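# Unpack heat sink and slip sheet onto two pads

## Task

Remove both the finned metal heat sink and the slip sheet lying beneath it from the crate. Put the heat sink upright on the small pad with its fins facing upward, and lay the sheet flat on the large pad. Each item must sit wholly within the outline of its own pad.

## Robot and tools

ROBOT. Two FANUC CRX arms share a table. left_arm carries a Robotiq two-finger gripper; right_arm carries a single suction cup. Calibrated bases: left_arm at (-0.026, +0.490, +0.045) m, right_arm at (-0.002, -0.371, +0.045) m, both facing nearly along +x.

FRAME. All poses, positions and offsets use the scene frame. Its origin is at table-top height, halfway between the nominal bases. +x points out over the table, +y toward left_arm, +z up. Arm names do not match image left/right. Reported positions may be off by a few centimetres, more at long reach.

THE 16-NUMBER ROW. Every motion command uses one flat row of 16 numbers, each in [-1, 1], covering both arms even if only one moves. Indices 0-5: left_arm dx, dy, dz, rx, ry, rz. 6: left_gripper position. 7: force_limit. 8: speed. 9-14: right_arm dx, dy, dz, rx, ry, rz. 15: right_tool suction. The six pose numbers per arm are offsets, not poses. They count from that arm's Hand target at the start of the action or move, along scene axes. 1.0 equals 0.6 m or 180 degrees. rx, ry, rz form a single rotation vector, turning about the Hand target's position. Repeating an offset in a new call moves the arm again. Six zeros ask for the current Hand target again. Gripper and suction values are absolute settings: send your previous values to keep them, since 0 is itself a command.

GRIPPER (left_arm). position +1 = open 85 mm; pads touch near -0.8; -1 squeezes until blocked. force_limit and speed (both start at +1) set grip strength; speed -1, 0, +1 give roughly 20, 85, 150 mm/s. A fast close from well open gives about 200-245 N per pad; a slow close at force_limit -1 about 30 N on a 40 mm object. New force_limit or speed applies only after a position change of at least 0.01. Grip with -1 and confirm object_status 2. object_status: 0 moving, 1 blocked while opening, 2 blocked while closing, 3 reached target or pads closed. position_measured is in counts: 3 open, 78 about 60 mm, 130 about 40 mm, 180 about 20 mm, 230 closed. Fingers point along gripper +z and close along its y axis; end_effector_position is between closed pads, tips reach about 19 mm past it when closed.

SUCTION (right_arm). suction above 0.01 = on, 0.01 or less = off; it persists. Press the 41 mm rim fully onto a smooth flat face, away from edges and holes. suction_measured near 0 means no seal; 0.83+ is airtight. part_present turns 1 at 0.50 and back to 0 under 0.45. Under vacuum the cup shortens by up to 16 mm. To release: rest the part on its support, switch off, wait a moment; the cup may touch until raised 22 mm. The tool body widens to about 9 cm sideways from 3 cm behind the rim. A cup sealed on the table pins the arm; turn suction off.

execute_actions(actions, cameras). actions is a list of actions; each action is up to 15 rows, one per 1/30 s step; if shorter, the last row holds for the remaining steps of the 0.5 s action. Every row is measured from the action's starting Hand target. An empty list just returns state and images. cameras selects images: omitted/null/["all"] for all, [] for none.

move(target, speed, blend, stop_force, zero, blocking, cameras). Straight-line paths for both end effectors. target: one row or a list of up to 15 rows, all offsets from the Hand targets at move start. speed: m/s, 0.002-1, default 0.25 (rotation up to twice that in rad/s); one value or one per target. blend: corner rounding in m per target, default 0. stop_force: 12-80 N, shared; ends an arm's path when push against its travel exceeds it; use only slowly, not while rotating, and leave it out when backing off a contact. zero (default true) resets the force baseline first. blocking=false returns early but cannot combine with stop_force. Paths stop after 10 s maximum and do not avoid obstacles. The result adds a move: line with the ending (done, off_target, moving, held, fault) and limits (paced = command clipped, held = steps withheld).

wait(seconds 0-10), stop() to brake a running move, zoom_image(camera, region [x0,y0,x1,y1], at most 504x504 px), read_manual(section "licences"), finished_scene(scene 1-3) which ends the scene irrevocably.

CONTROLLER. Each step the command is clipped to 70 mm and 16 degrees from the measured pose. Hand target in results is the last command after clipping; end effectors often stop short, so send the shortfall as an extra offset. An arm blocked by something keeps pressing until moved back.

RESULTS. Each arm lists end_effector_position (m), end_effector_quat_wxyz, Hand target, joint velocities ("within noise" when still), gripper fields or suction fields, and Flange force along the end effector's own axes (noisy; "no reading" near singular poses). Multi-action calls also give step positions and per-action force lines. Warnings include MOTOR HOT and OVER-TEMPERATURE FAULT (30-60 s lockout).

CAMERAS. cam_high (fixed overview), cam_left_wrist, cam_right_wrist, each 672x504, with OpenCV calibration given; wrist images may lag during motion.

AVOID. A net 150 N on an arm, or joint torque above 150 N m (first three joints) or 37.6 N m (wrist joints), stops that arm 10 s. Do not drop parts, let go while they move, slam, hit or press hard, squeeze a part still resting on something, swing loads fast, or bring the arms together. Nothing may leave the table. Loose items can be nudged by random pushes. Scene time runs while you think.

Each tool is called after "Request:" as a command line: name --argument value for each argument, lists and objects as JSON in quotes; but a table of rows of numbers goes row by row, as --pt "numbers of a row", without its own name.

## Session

Request:
execute_actions --actions '[]'

Scene clock: 0.00 s.
left_arm: end_effector_position=(+0.0597, +0.3372, +0.2587) position_measured=3 object_status=3 end_effector_quat_wxyz=(+0.596, -0.576, -0.497, -0.257) | right_arm: end_effector_position=(+0.6114, -0.0685, +0.1621) suction_measured=0.00 part_present=0 end_effector_quat_wxyz=(-0.011, +0.267, +0.945, +0.189)
Joint positions: left_arm=[-0.989 0.387 -0.258 -0.427 -2.282 -0.794] | right_arm=[0.515 0.52 0.26 -0.32 -1.07 -0.951]
Joint velocities: within noise
Flange force (N): no reading
Hand target: left_arm +0.0597, +0.3372, +0.2587; +0.596, -0.576, -0.497, -0.257 | right_arm +0.6114, -0.0685, +0.1621; -0.011, +0.267, +0.945, +0.189
camera_calibration:
cam_left_wrist: T_world_to_cam=[[0.882094, 0.192023, -0.430159, 0.00328223], [-0.274057, -0.533523, -0.800154, 0.425761], [-0.383147, 0.823699, -0.417992, -0.0158843], [0, 0, 0, 1]] pos_world=[0.107702, 0.239607, 0.335446]
cam_right_wrist: T_world_to_cam=[[-0.499631, -0.774998, -0.386972, 0.329928], [-0.806909, 0.253908, 0.533319, 0.449584], [-0.315066, 0.578714, -0.752213, 0.420757], [0, 0, 0, 1]] pos_world=[0.660181, -0.101957, 0.2044]

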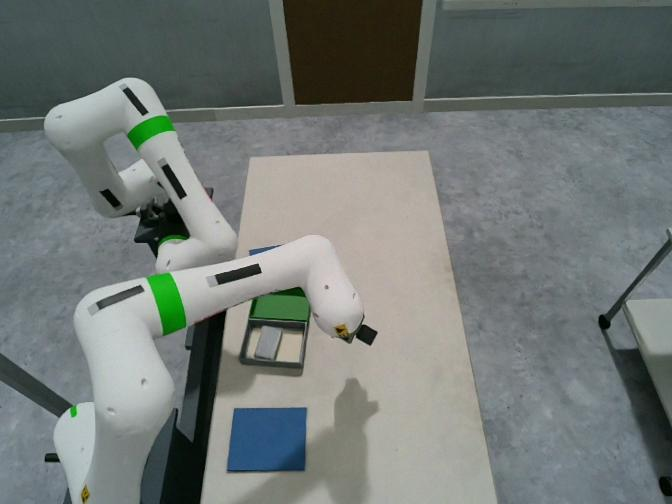

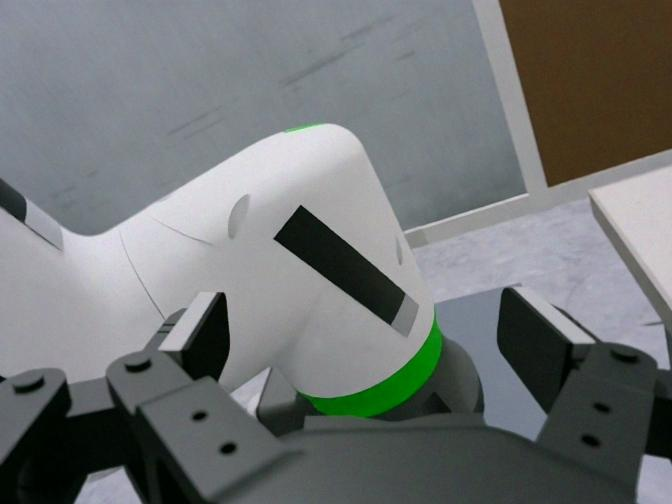

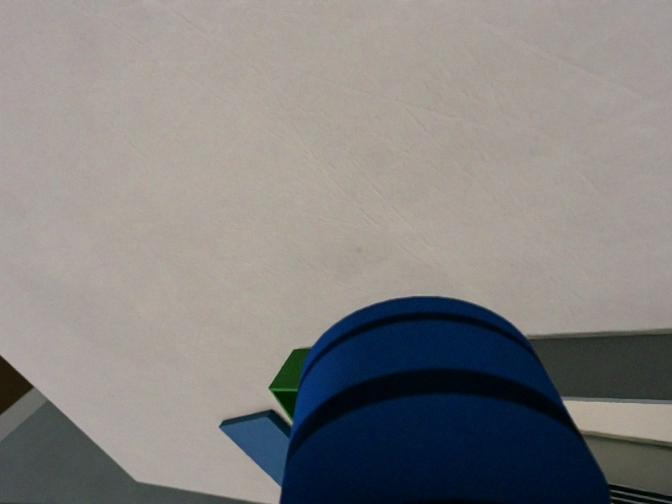

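Request:
zoom_image --camera "cam_high" --region '[220, 230, 340, 390]'

Request:
zoom_image --camera "cam_right_wrist" --region '[520, 320, 672, 504]'

Scaled by 3.150 from the camera's 672x504 image, which has a finer 960x720 frame.

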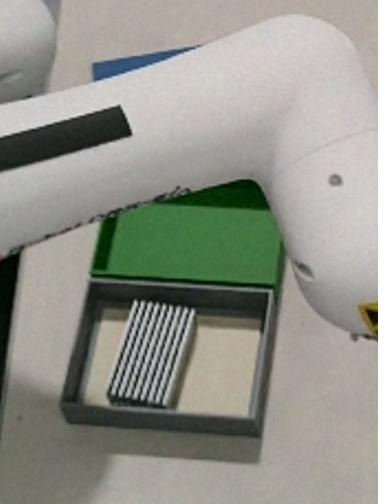

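Scaled by 2.739 from the camera's 672x504 image, which has a finer 960x720 frame.

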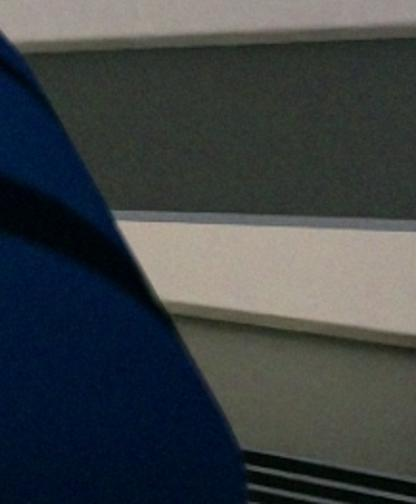

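Request:
move --pt "0.25 -0.2 0.2 -0.21 -0.066 0 1 -0.6 -0.6 -0.269 -0.586 0.43 -0.118 0.026 0 0" --pt "0.5 -0.695 0.185 -0.4287 -0.135 0 1 -0.6 -0.6 -0.269 -0.586 0.43 -0.118 0.026 0 0" --speed 0.45 --blend '[0.03,0]'

Request:
zoom_image --camera "cam_high" --region '[220, 230, 340, 390]'

Scene clock: 24.27 s.
left_arm: end_effector_position=(+0.3597, -0.0798, +0.3697) position_measured=3 object_status=3 end_effector_quat_wxyz=(+0.000, +0.757, +0.653, +0.000) | right_arm: end_effector_position=(+0.4500, -0.4201, +0.4201) suction_measured=0.00 part_present=0 end_effector_quat_wxyz=(+0.000, +0.272, +0.962, +0.001)
Joint positions: left_arm=[-0.832 0.717 1.055 -0.001 -1.909 -0.932] | right_arm=[0.176 0.029 0.205 -0.002 -1.746 -0.733]
Joint velocities: within noise
Flange force (N): left_arm=no reading | right_arm=[6.3 -2.4 3.3]
Hand target: left_arm +0.3597, -0.0798, +0.3697; +0.000, +0.757, +0.653, +0.000 | right_arm +0.4500, -0.4201, +0.4201; +0.000, +0.272, +0.962, +0.001
Off the commanded pose: left_arm 0.000 m, 0 deg | right_arm 0.000 m, 0 deg.
move: done; limits=paced
camera_calibration:
cam_left_wrist: T_world_to_cam=[[0.988998, -0.147375, 0.0127839, -0.362777], [-0.144569, -0.944608, 0.294646, -0.109845], [-0.0313476, -0.293253, -0.955521, 0.471922], [0, 0, 0, 1]] pos_world=[0.357699, -0.0188326, 0.487935]
cam_right_wrist: T_world_to_cam=[[-0.517252, -0.854939, -0.0391185, -0.0952119], [-0.765494, 0.441729, 0.467861, 0.358743], [-0.382712, 0.271947, -0.882936, 0.723895], [0, 0, 0, 1]] pos_world=[0.502411, -0.436729, 0.467587]

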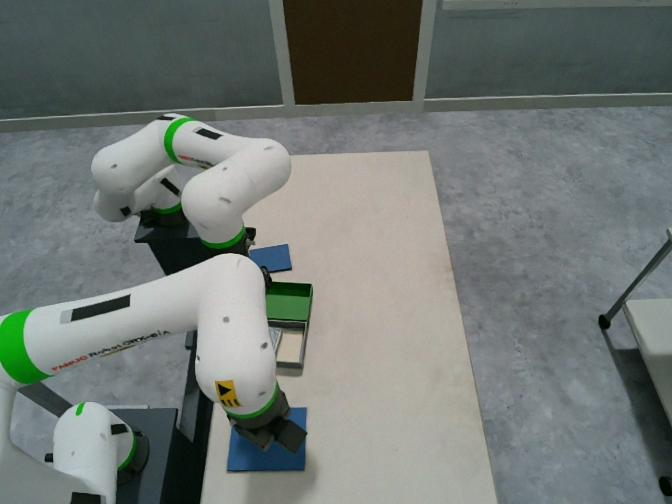

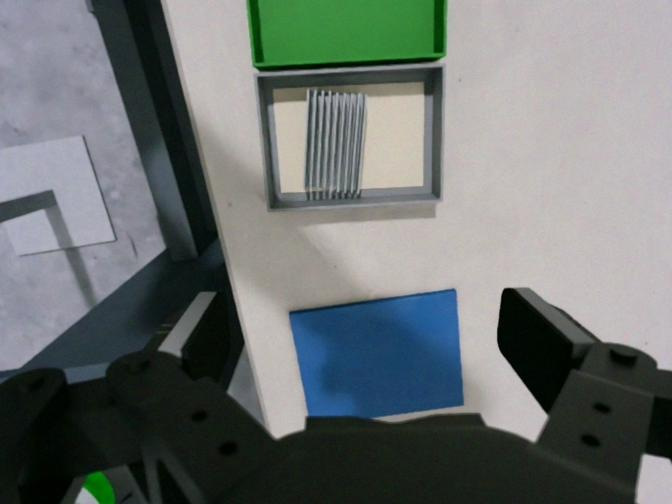

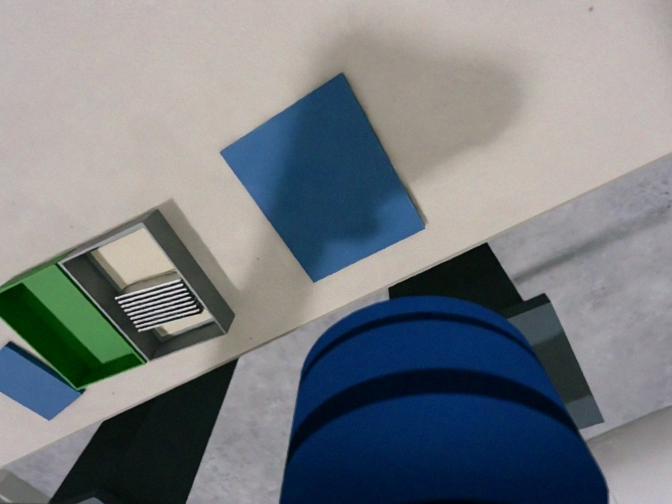

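Scaled by 3.150 from the camera's 672x504 image, which has a finer 960x720 frame.

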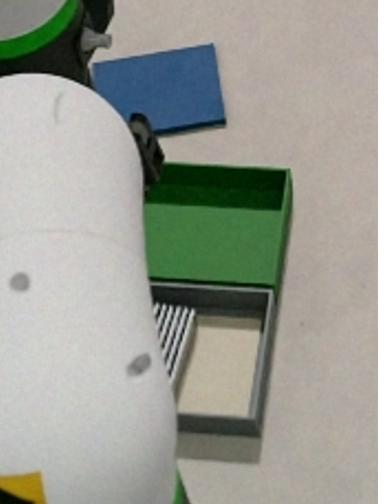

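Request:
zoom_image --camera "cam_left_wrist" --region '[240, 50, 460, 220]'

Scaled by 2.291 from the camera's 672x504 image, which has a finer 960x720 frame.

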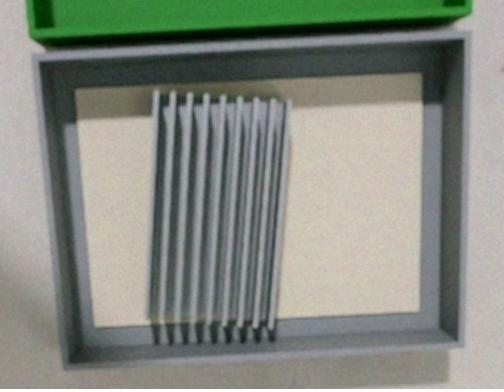

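Request:
move --target '[-0.0017,0.05,-0.4745,0,0,-0.0144,1,-0.6,-0.6,0,0,0,0,0,0,0]' --cameras '["cam_left_wrist"]' --speed 0.35

Request:
move --target '[0,0,-0.1025,0,0,0,1,-0.6,-0.6,0,0,0,0,0,0,0]' --cameras '["cam_left_wrist","cam_high"]' --speed 0.07 --stop_force 15

Scene clock: 82.17 s.
left_arm: end_effector_position=(+0.3587, -0.0498, +0.0851) position_measured=3 object_status=3 end_effector_quat_wxyz=(+0.000, +0.772, +0.636, +0.000) | right_arm: end_effector_position=(+0.4500, -0.4201, +0.4201) suction_measured=0.00 part_present=0 end_effector_quat_wxyz=(+0.000, +0.272, +0.962, +0.001)
Joint positions: left_arm=[-0.801 0.654 0.277 -0.001 -1.193 -1.009] | right_arm=[0.176 0.029 0.205 -0.002 -1.746 -0.733]
Joint velocities: within noise
Flange force (N): left_arm=[-6.1 6.2 0.4] | right_arm=[6.2 -2.0 3.8]
Hand target: left_arm +0.3587, -0.0498, +0.0850; +0.000, +0.772, +0.636, +0.000 | right_arm +0.4500, -0.4201, +0.4201; +0.000, +0.272, +0.962, +0.001
Off the commanded pose: left_arm 0.000 m, 0 deg | right_arm 0.000 m, 0 deg.
move: done; limits=paced
camera_calibration:
cam_left_wrist: T_world_to_cam=[[0.981314, -0.191989, 0.0127653, -0.353242], [-0.187172, -0.9371, 0.294636, 0.0178361], [-0.0446045, -0.291519, -0.955524, 0.21358], [0, 0, 0, 1]] pos_world=[0.359506, 0.0111583, 0.203335]
Images, in order (width x height): cam_left_wrist 672x504.

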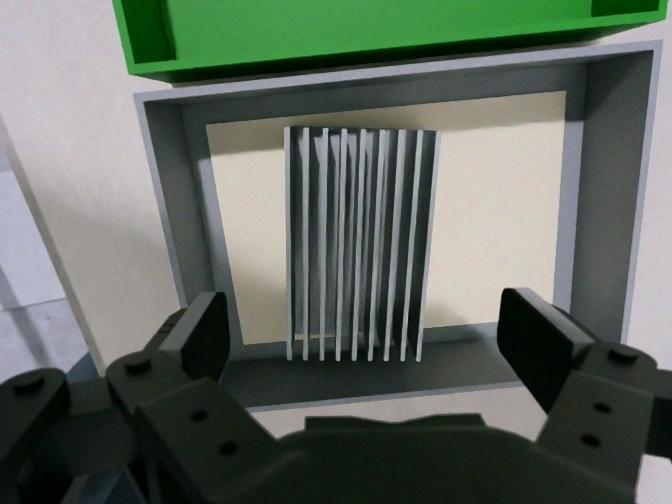

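Scene clock: 83.93 s.
left_arm: end_effector_position=(+0.3587, -0.0498, +0.0235) position_measured=3 object_status=3 end_effector_quat_wxyz=(+0.000, +0.772, +0.636, +0.000) | right_arm: end_effector_position=(+0.4500, -0.4201, +0.4201) suction_measured=0.00 part_present=0 end_effector_quat_wxyz=(+0.000, +0.272, +0.962, +0.001)
Joint positions: left_arm=[-0.801 0.719 0.228 -0.001 -1.079 -1.008] | right_arm=[0.176 0.029 0.205 -0.002 -1.746 -0.733]
Joint velocities: within noise
Flange force (N): left_arm=[-5.1 5.7 1.5] | right_arm=[6.4 -1.7 3.2]
Hand target: left_arm +0.3587, -0.0498, +0.0235; +0.000, +0.772, +0.636, +0.000 | right_arm +0.4500, -0.4201, +0.4201; +0.000, +0.272, +0.962, +0.001
Off the commanded pose: left_arm 0.000 m, 0 deg | right_arm 0.000 m, 0 deg.
move: done
camera_calibration:
cam_left_wrist: T_world_to_cam=[[0.981314, -0.191989, 0.0127653, -0.352457], [-0.187172, -0.9371, 0.294636, 0.0359562], [-0.0446045, -0.291519, -0.955524, 0.154815], [0, 0, 0, 1]] pos_world=[0.359506, 0.0111583, 0.141835]
Images, in order (width x height): cam_high 672x504, cam_left_wrist 672x504.

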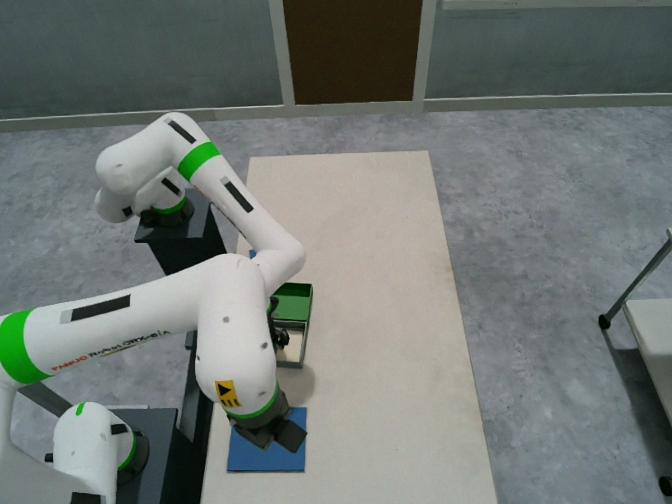

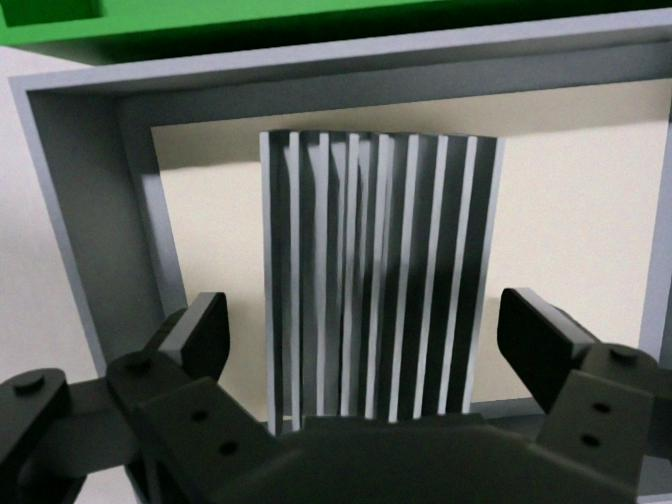

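Request:
move --target '[0.0062,0.0117,0,0,0,0,1,-0.6,-0.6,0,0,0,0,0,0,0]' --cameras '[]' --speed 0.05

Request:
execute_actions --actions '[[[0,0,0,0,0,0,-1,-0.6,-1,0,0,0,0,0,0,0]],[[0,0,0,0,0,0,-1,-0.6,-1,0,0,0,0,0,0,0]],[[0,0,0,0,0,0,-1,-0.6,-1,0,0,0,0,0,0,0]]]' --cameras '["cam_left_wrist"]'

Scene clock: 95.20 s.
left_arm: end_effector_position=(+0.3624, -0.0428, +0.0235) position_measured=3 object_status=3 end_effector_quat_wxyz=(+0.000, +0.772, +0.636, +0.000) | right_arm: end_effector_position=(+0.4500, -0.4201, +0.4201) suction_measured=0.00 part_present=0 end_effector_quat_wxyz=(+0.000, +0.272, +0.962, +0.001)
Joint positions: left_arm=[-0.789 0.711 0.215 -0.001 -1.074 -1.02] | right_arm=[0.176 0.029 0.205 -0.002 -1.746 -0.733]
Joint velocities: within noise
Flange force (N): left_arm=[-8.1 8.1 1.5] | right_arm=[5.6 -1.7 3.1]
Hand target: left_arm +0.3624, -0.0428, +0.0235; +0.000, +0.772, +0.636, +0.000 | right_arm +0.4500, -0.4201, +0.4201; +0.000, +0.272, +0.962, +0.001
Off the commanded pose: left_arm 0.000 m, 0 deg | right_arm 0.000 m, 0 deg.
move: done
No camera images: "cameras" was empty.

Scene clock: 96.90 s.
left_arm: end_effector_position=(+0.3624, -0.0428, +0.0236) position_measured=78 object_status=0 end_effector_quat_wxyz=(+0.000, +0.772, +0.636, +0.000) | right_arm: end_effector_position=(+0.4500, -0.4201, +0.4201) suction_measured=0.00 part_present=0 end_effector_quat_wxyz=(+0.000, +0.272, +0.962, +0.001)
Joint positions: left_arm=[-0.789 0.711 0.215 -0.001 -1.073 -1.02] | right_arm=[0.176 0.029 0.205 -0.002 -1.746 -0.733]
Joint velocities: within noise
Flange force (N): left_arm=[-5.5 5.1 -6.1] | right_arm=[6.6 -2.6 3.4]
Flange force at the end of the 1st action (N): left_arm=[-5.7 6.5 1.2] | right_arm=[5.5 -2.1 2.5]
Flange force at the end of the 2nd action (N): left_arm=[-6.4 6.2 1.1] | right_arm=[4.4 -1.3 2.9]
Hand target: left_arm +0.3624, -0.0428, +0.0235; +0.000, +0.772, +0.636, +0.000 | right_arm +0.4500, -0.4201, +0.4201; +0.000, +0.272, +0.962, +0.001
Off the commanded pose: left_arm 0.000 m, 0 deg | right_arm 0.000 m, 0 deg.
Step readings (end_effector_position of left_arm | right_arm; steps 1 to 15: 1st action; 16 to 30: 2nd action; 31 to 45: 3rd action):
0: (+0.3624, -0.0428, +0.0235) | (+0.4500, -0.4201, +0.4201)
1: (+0.3624, -0.0428, +0.0235) | (+0.4500, -0.4201, +0.4201)
2: (+0.3624, -0.0428, +0.0235) | (+0.4500, -0.4201, +0.4201)
4: (+0.3624, -0.0428, +0.0235) | (+0.4500, -0.4201, +0.4201)
8: (+0.3624, -0.0428, +0.0235) | (+0.4500, -0.4201, +0.4201)
15: (+0.3624, -0.0428, +0.0235) | (+0.4500, -0.4201, +0.4201)
16: (+0.3624, -0.0428, +0.0235) | (+0.4500, -0.4201, +0.4201)
17: (+0.3624, -0.0428, +0.0235) | (+0.4500, -0.4201, +0.4201)
19: (+0.3624, -0.0428, +0.0235) | (+0.4500, -0.4201, +0.4201)
23: (+0.3624, -0.0428, +0.0235) | (+0.4500, -0.4201, +0.4201)
30: (+0.3624, -0.0428, +0.0235) | (+0.4500, -0.4201, +0.4201)
31: (+0.3624, -0.0428, +0.0235) | (+0.4500, -0.4201, +0.4201)
32: (+0.3624, -0.0428, +0.0235) | (+0.4500, -0.4201, +0.4201)
34: (+0.3624, -0.0428, +0.0235) | (+0.4500, -0.4201, +0.4201)
38: (+0.3624, -0.0428, +0.0235) | (+0.4500, -0.4201, +0.4201)
45: (+0.3624, -0.0428, +0.0236) | (+0.4500, -0.4201, +0.4201)
camera_calibration:
cam_left_wrist: T_world_to_cam=[[0.981319, -0.191955, 0.0128773, -0.354762], [-0.187168, -0.937078, 0.294707, 0.0431968], [-0.0445035, -0.291612, -0.955501, 0.156982], [0, 0, 0, 1]] pos_world=[0.363206, 0.0181584, 0.141835]
Images, in order (width x height): cam_left_wrist 672x504.

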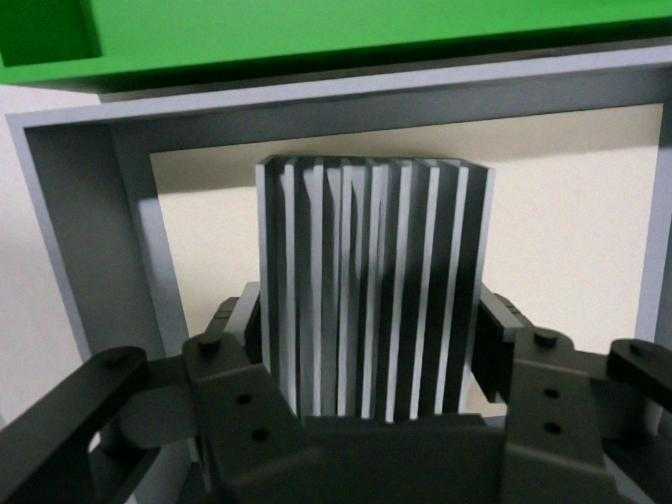

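Request:
move --pt "0 0 0.03 0 0 0 -1 -0.6 -1 0 0 0 0 0 0 0" --pt "0 0 0.17 0 0 0 -1 -0.6 -1 0 0 0 0 0 0 0" --pt "-0.031 0.5463 0.17 0 0 -0.383 -1 -0.6 -1 0 0 0 0 0 0 0" --cameras '["cam_left_wrist","cam_high"]' --speed '[0.05,0.2,0.3]' --blend '[0,0.04,0]'

Request:
zoom_image --camera "cam_high" --region '[220, 220, 350, 350]'

Scene clock: 105.40 s.
left_arm: end_effector_position=(+0.3438, +0.2850, +0.1255) position_measured=78 object_status=2 end_effector_quat_wxyz=(+0.000, +0.996, +0.087, +0.000) | right_arm: end_effector_position=(+0.4500, -0.4201, +0.4201) suction_measured=0.00 part_present=0 end_effector_quat_wxyz=(+0.000, +0.272, +0.962, +0.001)
Joint positions: left_arm=[-0.238 0.053 -0.435 0.001 -1.081 -2.775] | right_arm=[0.176 0.029 0.205 -0.002 -1.746 -0.733]
Joint velocities: within noise
Flange force (N): left_arm=[3.9 2.9 1.7] | right_arm=[4.5 -1.7 3.2]
Hand target: left_arm +0.3438, +0.2850, +0.1255; +0.000, +0.996, +0.087, +0.000 | right_arm +0.4500, -0.4201, +0.4201; +0.000, +0.272, +0.962, +0.001
Off the commanded pose: left_arm 0.000 m, 0 deg | right_arm 0.000 m, 0 deg.
move: done
camera_calibration:
cam_left_wrist: T_world_to_cam=[[0.173488, -0.984754, 0.0126831, 0.228733], [-0.941762, -0.162119, 0.294623, 0.355447], [-0.288075, -0.0630579, -0.95553, 0.367815], [0, 0, 0, 1]] pos_world=[0.401022, 0.306064, 0.243835]
Images, in order (width x height): cam_high 672x504, cam_left_wrist 672x504.

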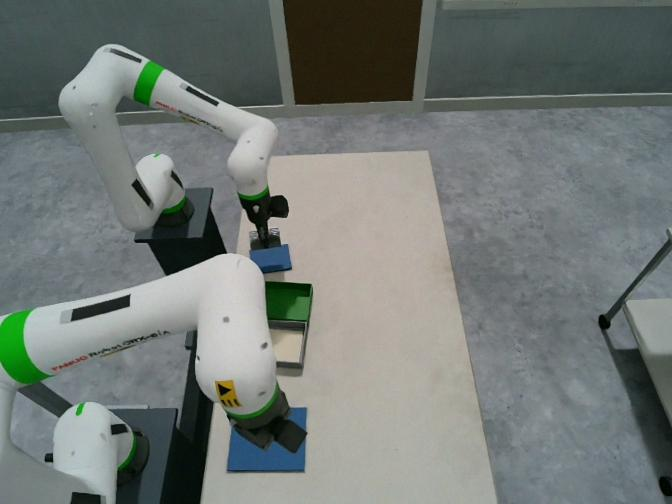

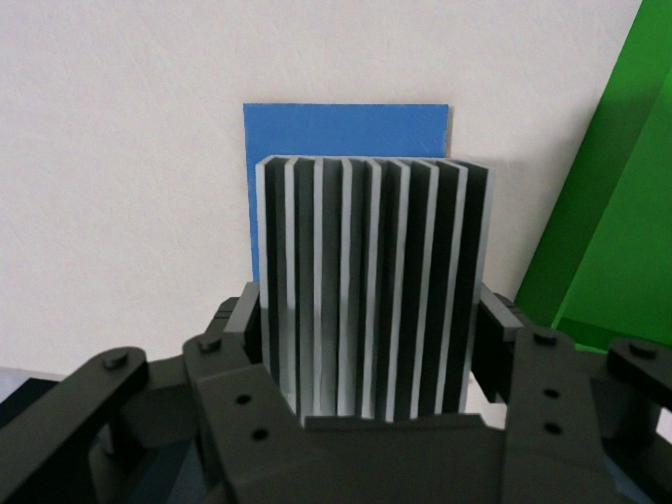

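Scaled by 3.877 from the camera's 672x504 image, which has a finer 960x720 frame.

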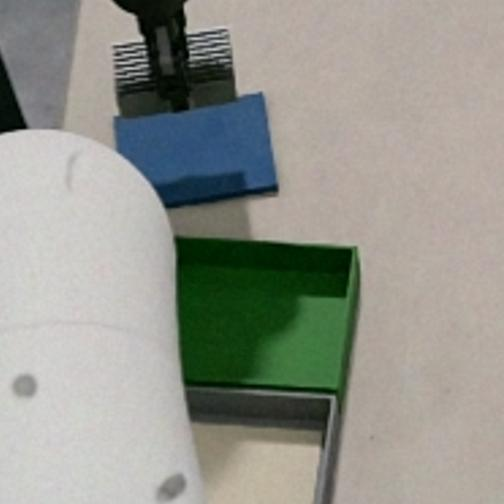

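Request:
move --pt "-0.0027 0.004 -0.138 0 0 0 -1 -0.6 -1 0 0 0 0 0 0 0" --pt "-0.0027 0.004 -0.175 0 0 0 -1 -0.6 -1 0 0 0 0 0 0 0" --speed '[0.15,0.015]' --stop_force 12 --cameras '["cam_left_wrist"]'

Scene clock: 115.03 s.
left_arm: end_effector_position=(+0.3423, +0.2873, +0.0284) position_measured=78 object_status=2 end_effector_quat_wxyz=(+0.001, +0.996, +0.087, +0.000) | right_arm: end_effector_position=(+0.4500, -0.4201, +0.4201) suction_measured=0.00 part_present=0 end_effector_quat_wxyz=(+0.000, +0.272, +0.962, +0.001)
Joint positions: left_arm=[-0.233 0.202 -0.542 0.001 -0.826 -2.78] | right_arm=[0.176 0.029 0.205 -0.002 -1.746 -0.733]
Joint velocities: within noise
Flange force (N): left_arm=[-0.8 -4.5 -35.3] | right_arm=[4.2 -1.8 2.5]
Hand target: left_arm +0.3422, +0.2873, +0.0284; +0.001, +0.996, +0.087, +0.000 (not the last commanded pose) | right_arm +0.4500, -0.4201, +0.4201; +0.000, +0.272, +0.962, +0.001
Off the commanded pose: left_arm 0.008 m, 0 deg | right_arm 0.000 m, 0 deg.
move: contact (left_arm); path passed 1 of 2 targets
camera_calibration:
cam_left_wrist: T_world_to_cam=[[0.173698, -0.984713, 0.0130453, 0.232457], [-0.941761, -0.162219, 0.294568, 0.383005], [-0.287949, -0.0634514, -0.955541, 0.274701], [0, 0, 0, 1]] pos_world=[0.399422, 0.308464, 0.146635]
Images, in order (width x height): cam_left_wrist 672x504.

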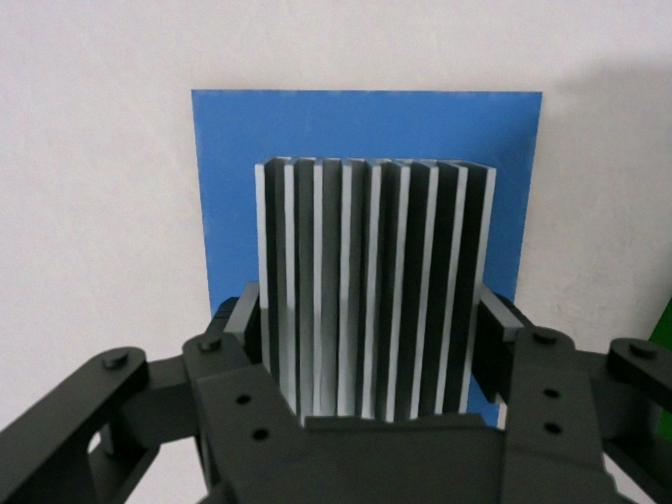

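Request:
execute_actions --actions '[[[0,0,0.0014,0,0,0,-1,-0.6,-1,0,0,0,0,0,0,0]],[[0,0,0,0,0,0,1,-0.6,-0.6,0,0,0,0,0,0,0]]]' --cameras '[]'

Request:
move --pt "0 0 0.09 0 0 0 1 -0.6 -0.6 -0.0888 0.3 -0.2 0 0 0.03 0" --pt "-0.05 0.05 0.3 0 0 0 1 -0.6 -0.6 -0.1358 0.63 -0.567 0 0 0.068 0" --cameras '["cam_left_wrist","cam_right_wrist","cam_high"]' --speed '[0.3,0.3]' --blend '[0.03,0]'

Request:
zoom_image --camera "cam_high" --region '[220, 220, 380, 400]'

Scene clock: 125.97 s.
left_arm: end_effector_position=(+0.3422, +0.2873, +0.0292) position_measured=3 object_status=3 end_effector_quat_wxyz=(+0.001, +0.996, +0.087, +0.000) | right_arm: end_effector_position=(+0.4500, -0.4201, +0.4201) suction_measured=0.00 part_present=0 end_effector_quat_wxyz=(+0.000, +0.272, +0.962, +0.001)
Joint positions: left_arm=[-0.233 0.201 -0.541 0.001 -0.828 -2.78] | right_arm=[0.176 0.029 0.205 -0.002 -1.746 -0.733]
Joint velocities: within noise
Flange force (N): left_arm=[3.9 3.8 1.3] | right_arm=[4.8 -1.5 3.2]
Flange force at the end of the 1st action (N): left_arm=[3.3 3.8 3.6] | right_arm=[5.6 -2.2 2.8]
Hand target: left_arm +0.3422, +0.2873, +0.0292; +0.001, +0.996, +0.087, +0.000 | right_arm +0.4500, -0.4201, +0.4201; +0.000, +0.272, +0.962, +0.001
Off the commanded pose: left_arm 0.000 m, 0 deg | right_arm 0.000 m, 0 deg.
Step readings (end_effector_position of left_arm | right_arm; steps 1 to 15: 1st action; 16 to 30: 2nd action):
0: (+0.3422, +0.2873, +0.0284) | (+0.4500, -0.4201, +0.4201)
1: (+0.3422, +0.2873, +0.0284) | (+0.4500, -0.4201, +0.4201)
2: (+0.3422, +0.2873, +0.0284) | (+0.4500, -0.4201, +0.4201)
4: (+0.3420, +0.2874, +0.0285) | (+0.4500, -0.4201, +0.4201)
8: (+0.3419, +0.2874, +0.0289) | (+0.4500, -0.4201, +0.4201)
15: (+0.3422, +0.2874, +0.0292) | (+0.4500, -0.4201, +0.4201)
16: (+0.3422, +0.2873, +0.0292) | (+0.4500, -0.4201, +0.4201)
17: (+0.3422, +0.2873, +0.0292) | (+0.4500, -0.4201, +0.4201)
19: (+0.3422, +0.2873, +0.0292) | (+0.4500, -0.4201, +0.4201)
23: (+0.3422, +0.2873, +0.0292) | (+0.4500, -0.4201, +0.4201)
30: (+0.3422, +0.2873, +0.0292) | (+0.4500, -0.4201, +0.4201)
No camera images: "cameras" was empty.

Scene clock: 128.30 s.
left_arm: end_effector_position=(+0.3122, +0.3173, +0.2092) position_measured=3 object_status=3 end_effector_quat_wxyz=(+0.001, +0.996, +0.087, +0.000) | right_arm: end_effector_position=(+0.3685, -0.0421, +0.0800) suction_measured=0.00 part_present=0 end_effector_quat_wxyz=(+0.000, +0.168, +0.986, +0.001)
Joint positions: left_arm=[-0.167 -0.143 -0.413 0.001 -1.3 -2.846] | right_arm=[0.986 0.31 -0.298 -0.002 -0.961 -1.328]
Joint velocities: within noise
Flange force (N): left_arm=[3.8 3.5 -2.0] | right_arm=[3.4 -6.0 -2.8]
Hand target: left_arm +0.3122, +0.3173, +0.2092; +0.001, +0.996, +0.087, +0.000 | right_arm +0.3685, -0.0421, +0.0799; +0.000, +0.168, +0.986, +0.001
Off the commanded pose: left_arm 0.000 m, 0 deg | right_arm 0.000 m, 0 deg.
move: done
camera_calibration:
cam_left_wrist: T_world_to_cam=[[0.173548, -0.984741, 0.0128865, 0.264968], [-0.941788, -0.162124, 0.294535, 0.306349], [-0.287952, -0.0632524, -0.955554, 0.440666], [0, 0, 0, 1]] pos_world=[0.369422, 0.338464, 0.327435]
cam_right_wrist: T_world_to_cam=[[-0.324284, -0.945147, -0.0392008, 0.0975349], [-0.841758, 0.269407, 0.467827, 0.309449], [-0.431605, 0.184706, -0.88295, 0.303904], [0, 0, 0, 1]] pos_world=[0.423277, -0.0473159, 0.127387]

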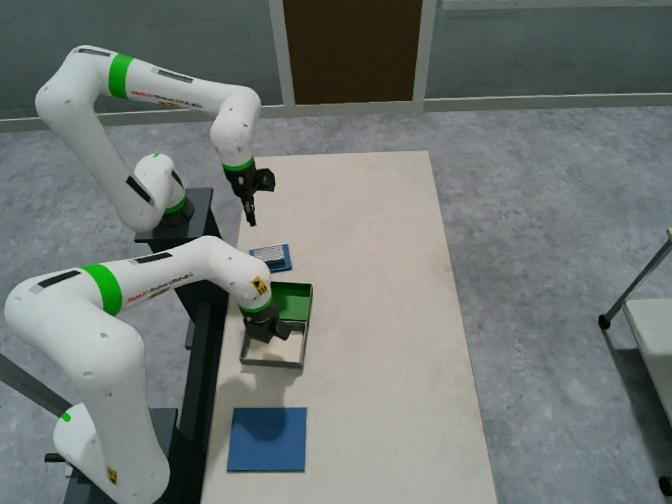

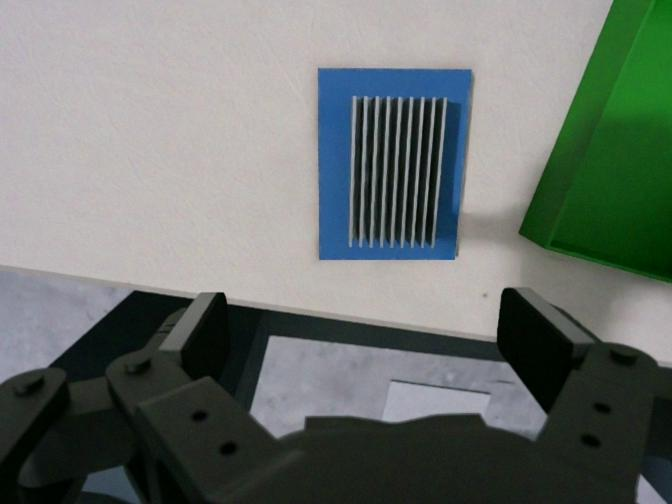

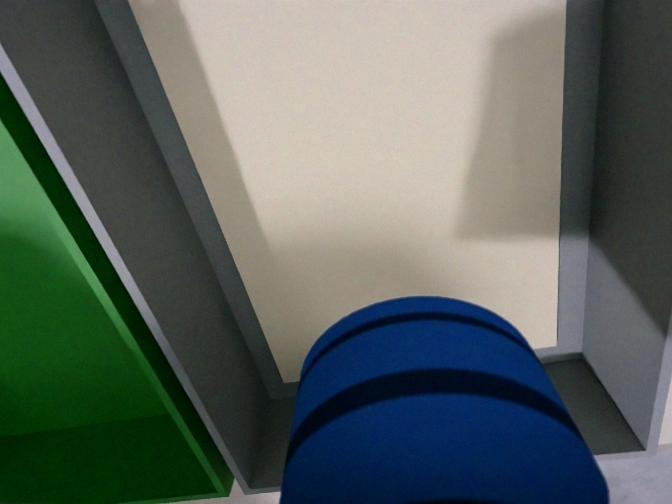

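Scaled by 2.800 from the camera's 672x504 image, which has a finer 960x720 frame.

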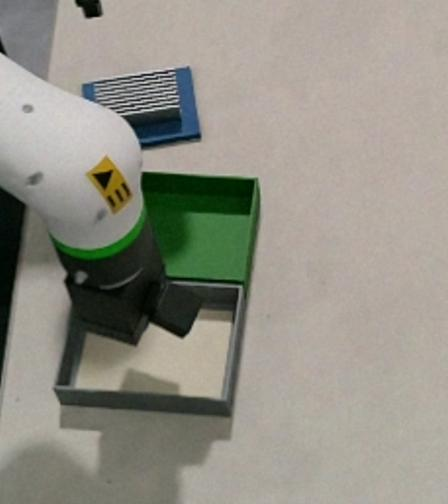

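Request:
move --pt "0 0 0 0 0 0 1 -0.6 -0.6 0.0035 -0.001 -0.098 0 0 0 1" --pt "0 0 0 0 0 0 1 -0.6 -0.6 0.0035 -0.001 -0.1367 0 0 0 1" --cameras '["cam_right_wrist","cam_high"]' --speed '[0.12,0.02]' --stop_force 12

Request:
zoom_image --camera "cam_high" --region '[200, 320, 340, 490]'

Scene clock: 137.40 s.
left_arm: end_effector_position=(+0.3122, +0.3173, +0.2092) position_measured=3 object_status=3 end_effector_quat_wxyz=(+0.001, +0.996, +0.087, +0.000) | right_arm: end_effector_position=(+0.3706, -0.0427, -0.0021) suction_measured=1.00 part_present=1 end_effector_quat_wxyz=(+0.000, +0.168, +0.986, +0.001)
Joint positions: left_arm=[-0.167 -0.143 -0.413 0.001 -1.3 -2.846] | right_arm=[0.982 0.448 -0.346 -0.002 -0.775 -1.323]
Joint velocities: within noise
Flange force (N): left_arm=[4.2 3.3 -2.0] | right_arm=[2.7 -2.9 -2.7]
Hand target: left_arm +0.3122, +0.3173, +0.2092; +0.001, +0.996, +0.087, +0.000 | right_arm +0.3706, -0.0427, -0.0021; +0.000, +0.168, +0.986, +0.001
Off the commanded pose: left_arm 0.000 m, 0 deg | right_arm 0.000 m, 0 deg.
move: done
camera_calibration:
cam_right_wrist: T_world_to_cam=[[-0.324269, -0.945154, -0.0391723, 0.0944262], [-0.841723, 0.26939, 0.467901, 0.34972], [-0.431686, 0.184698, -0.882912, 0.232552], [0, 0, 0, 1]] pos_world=[0.425376, -0.0479159, 0.0453871]
Images, in order (width x height): cam_high 672x504, cam_right_wrist 672x504.

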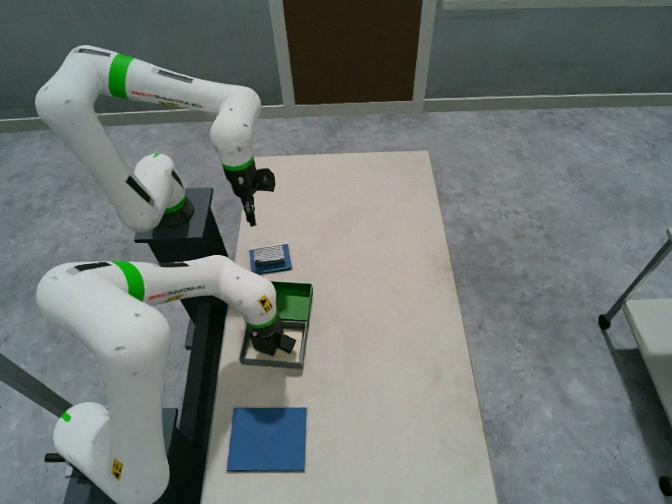

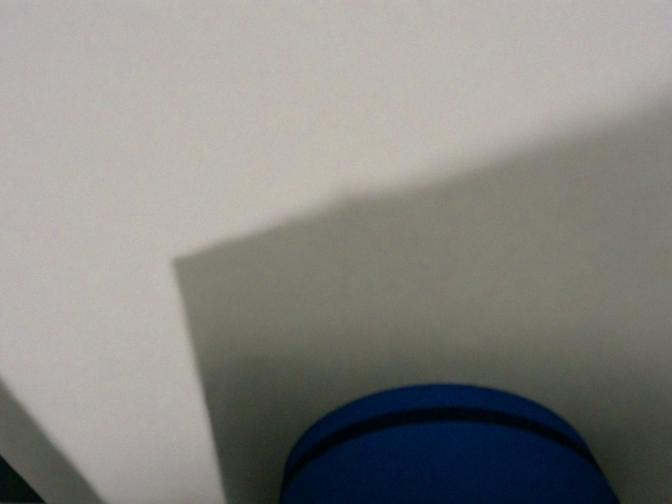

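Scaled by 2.965 from the camera's 672x504 image, which has a finer 960x720 frame.

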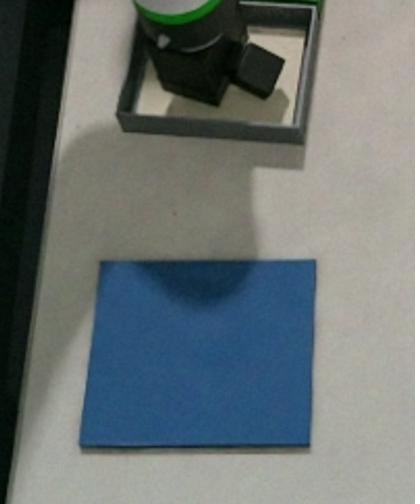

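Request:
move --pt "0 0 0 0 0 0 1 -0.6 -0.6 0 0 0.04 0 0 0 1" --pt "0 0 0 0 0 0 1 -0.6 -0.6 0 0 0.16 0 0 0 1" --pt "0 0 0 0 0 0 1 -0.6 -0.6 -0.0093 -0.469 0.16 0 0 0.026 1" --pt "0 0 0 0 0 0 1 -0.6 -0.6 -0.0093 -0.469 0.045 0 0 0.026 1" --cameras '["cam_high"]' --speed '[0.05,0.2,0.25,0.15]' --blend '[0,0.03,0.03,0]'

Request:
zoom_image --camera "cam_high" --region '[200, 360, 340, 500]'

Scene clock: 145.20 s.
left_arm: end_effector_position=(+0.3122, +0.3173, +0.2092) position_measured=3 object_status=3 end_effector_quat_wxyz=(+0.001, +0.996, +0.087, +0.000) | right_arm: end_effector_position=(+0.3649, -0.3241, +0.0249) suction_measured=1.00 part_present=1 end_effector_quat_wxyz=(+0.000, +0.127, +0.992, +0.001)
Joint positions: left_arm=[-0.167 -0.143 -0.413 0.001 -1.3 -2.846] | right_arm=[0.48 0.135 -0.692 -0.003 -0.744 -0.74]
Joint velocities: within noise
Flange force (N): left_arm=[3.9 3.4 -1.7] | right_arm=[4.3 -0.5 -3.2]
Hand target: left_arm +0.3122, +0.3173, +0.2092; +0.001, +0.996, +0.087, +0.000 | right_arm +0.3650, -0.3241, +0.0249; +0.000, +0.127, +0.992, +0.001
Off the commanded pose: left_arm 0.000 m, 0 deg | right_arm 0.000 m, 0 deg.
move: done
Images, in order (width x height): cam_high 672x504.

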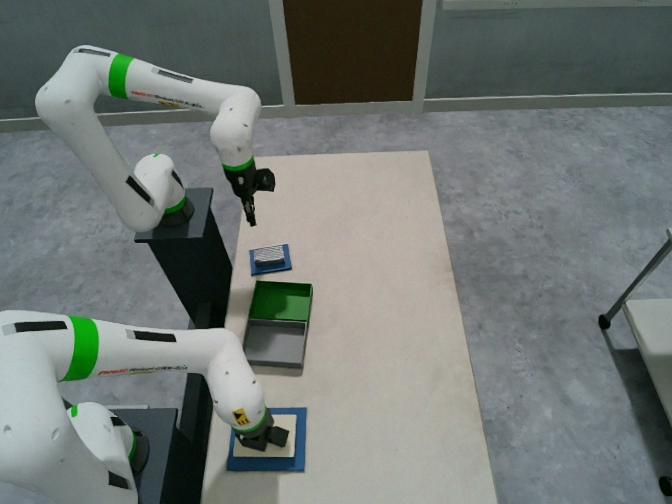

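Scaled by 3.600 from the camera's 672x504 image, which has a finer 960x720 frame.

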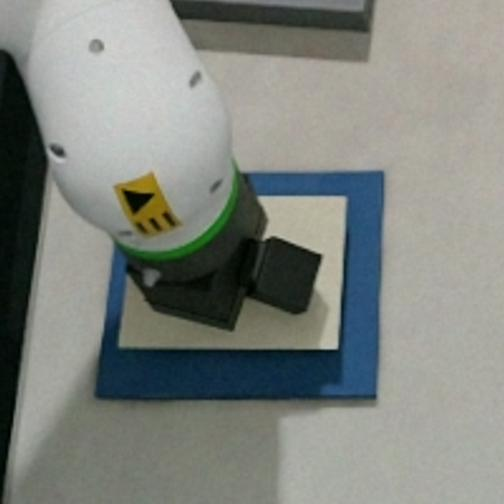

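Request:
move --pt "0 0 0 0 0 0 1 -0.6 -0.6 0 0 -0.034 0 0 0 1" --pt "0 0 0 0 0 0 1 -0.6 -0.6 0 0 -0.062 0 0 0 1" --cameras '["cam_high"]' --speed '[0.08,0.012]' --stop_force 12

Scene clock: 150.77 s.
left_arm: end_effector_position=(+0.3122, +0.3173, +0.2092) position_measured=3 object_status=3 end_effector_quat_wxyz=(+0.001, +0.996, +0.087, +0.000) | right_arm: end_effector_position=(+0.3651, -0.3241, -0.0037) suction_measured=1.00 part_present=1 end_effector_quat_wxyz=(+0.000, +0.127, +0.992, +0.001)
Joint positions: left_arm=[-0.167 -0.143 -0.413 0.001 -1.3 -2.846] | right_arm=[0.48 0.205 -0.708 -0.003 -0.658 -0.739]
Joint velocities: within noise
Flange force (N): left_arm=[3.9 3.4 -1.8] | right_arm=[8.0 -3.2 -33.1]
Hand target: left_arm +0.3122, +0.3173, +0.2092; +0.001, +0.996, +0.087, +0.000 | right_arm +0.3650, -0.3241, -0.0037; +0.000, +0.127, +0.992, +0.001 (not the last commanded pose)
Off the commanded pose: left_arm 0.000 m, 0 deg | right_arm 0.009 m, 0 deg.
move: contact (right_arm); path passed 1 of 2 targets
Images, in order (width x height): cam_high 672x504.

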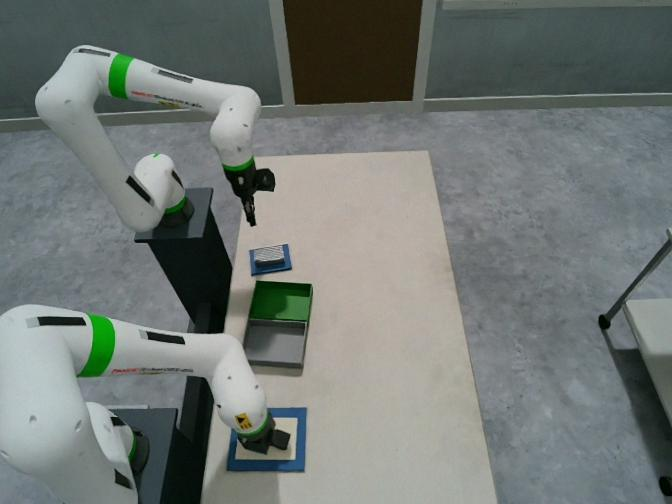

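Request:
execute_actions --actions '[[[0,0,0,0,0,0,1,-0.6,-0.6,0,0,0.002,0,0,0,1]],[[0,0,0,0,0,0,1,-0.6,-0.6,0,0,0,0,0,0,0]],[[0,0,0,0,0,0,1,-0.6,-0.6,0,0,0,0,0,0,0]]]' --cameras '[]'

Request:
move --pt "0 0 0 0 0 0 1 -0.6 -0.6 0 0 0.055 0 0 0 0" --pt "0 0 0 0 0 0 1 -0.6 -0.6 -0.1 -0.1 0.25 0 0 0 0" --cameras '["cam_high"]' --speed '[0.05,0.25]'

Request:
zoom_image --camera "cam_high" --region '[200, 220, 340, 500]'

Scene clock: 157.60 s.
left_arm: end_effector_position=(+0.3122, +0.3173, +0.2092) position_measured=3 object_status=3 end_effector_quat_wxyz=(+0.001, +0.996, +0.087, +0.000) | right_arm: end_effector_position=(+0.3650, -0.3241, -0.0025) suction_measured=0.00 part_present=0 end_effector_quat_wxyz=(+0.000, +0.127, +0.992, +0.001)
Joint positions: left_arm=[-0.167 -0.143 -0.413 0.001 -1.3 -2.846] | right_arm=[0.48 0.202 -0.707 -0.003 -0.661 -0.739]
Joint velocities: within noise
Flange force (N): left_arm=[4.1 3.7 -2.0] | right_arm=[5.2 -1.5 -22.8]
Flange force at the end of the 1st action (N): left_arm=[3.7 3.4 -1.8] | right_arm=[2.8 -1.5 -3.3]
Flange force at the end of the 2nd action (N): left_arm=[3.9 3.4 -1.7] | right_arm=[4.4 -0.6 -21.5]
Hand target: left_arm +0.3122, +0.3173, +0.2092; +0.001, +0.996, +0.087, +0.000 | right_arm +0.3650, -0.3241, -0.0025; +0.000, +0.127, +0.992, +0.001
Off the commanded pose: left_arm 0.000 m, 0 deg | right_arm 0.000 m, 0 deg.
Step readings (end_effector_position of left_arm | right_arm; steps 1 to 15: 1st action; 16 to 30: 2nd action; 31 to 45: 3rd action):
0: (+0.3122, +0.3173, +0.2092) | (+0.3650, -0.3241, -0.0037)
1: (+0.3122, +0.3173, +0.2092) | (+0.3650, -0.3241, -0.0037)
2: (+0.3122, +0.3173, +0.2092) | (+0.3650, -0.3241, -0.0036)
4: (+0.3122, +0.3173, +0.2092) | (+0.3648, -0.3242, -0.0031)
8: (+0.3122, +0.3173, +0.2092) | (+0.3649, -0.3241, -0.0027)
15: (+0.3122, +0.3173, +0.2092) | (+0.3650, -0.3241, -0.0025)
16: (+0.3122, +0.3173, +0.2092) | (+0.3650, -0.3241, -0.0025)
17: (+0.3122, +0.3173, +0.2092) | (+0.3650, -0.3241, -0.0025)
19: (+0.3122, +0.3173, +0.2092) | (+0.3651, -0.3240, -0.0025)
23: (+0.3122, +0.3173, +0.2092) | (+0.3651, -0.3240, -0.0025)
30: (+0.3122, +0.3173, +0.2092) | (+0.3651, -0.3240, -0.0025)
31: (+0.3122, +0.3173, +0.2092) | (+0.3651, -0.3240, -0.0025)
32: (+0.3122, +0.3173, +0.2092) | (+0.3651, -0.3240, -0.0025)
34: (+0.3122, +0.3173, +0.2092) | (+0.3651, -0.3240, -0.0025)
38: (+0.3122, +0.3173, +0.2092) | (+0.3651, -0.3241, -0.0025)
45: (+0.3122, +0.3173, +0.2092) | (+0.3651, -0.3241, -0.0025)
No camera images: "cameras" was empty.

Scene clock: 159.50 s.
left_arm: end_effector_position=(+0.3122, +0.3173, +0.2092) position_measured=3 object_status=3 end_effector_quat_wxyz=(+0.001, +0.996, +0.087, +0.000) | right_arm: end_effector_position=(+0.3050, -0.3842, +0.1474) suction_measured=0.00 part_present=0 end_effector_quat_wxyz=(+0.000, +0.128, +0.992, +0.001)
Joint positions: left_arm=[-0.167 -0.143 -0.413 0.001 -1.3 -2.846] | right_arm=[0.388 -0.274 -0.712 -0.002 -1.133 -0.649]
Joint velocities: within noise
Flange force (N): left_arm=[3.8 3.7 -1.9] | right_arm=[3.3 -0.4 0.2]
Hand target: left_arm +0.3122, +0.3173, +0.2092; +0.001, +0.996, +0.087, +0.000 | right_arm +0.3050, -0.3841, +0.1475; +0.000, +0.127, +0.992, +0.001
Off the commanded pose: left_arm 0.000 m, 0 deg | right_arm 0.000 m, 0 deg.
move: done
Images, in order (width x height): cam_high 672x504.

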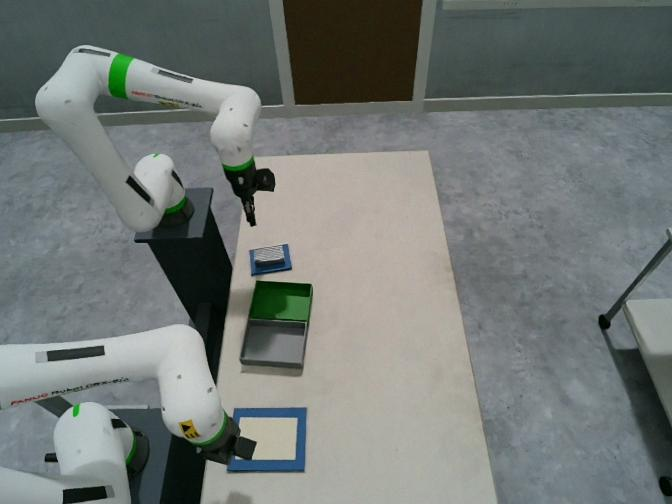

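Scaled by 1.800 from the camera's 672x504 image, which has a finer 960x720 frame.

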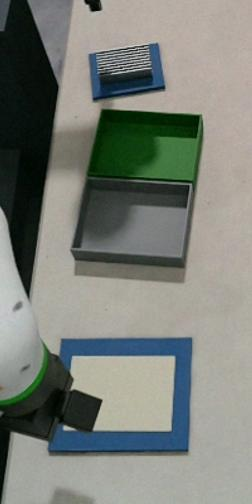

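Request:
finished_scene --scene 3

The scene is finished: the task was done.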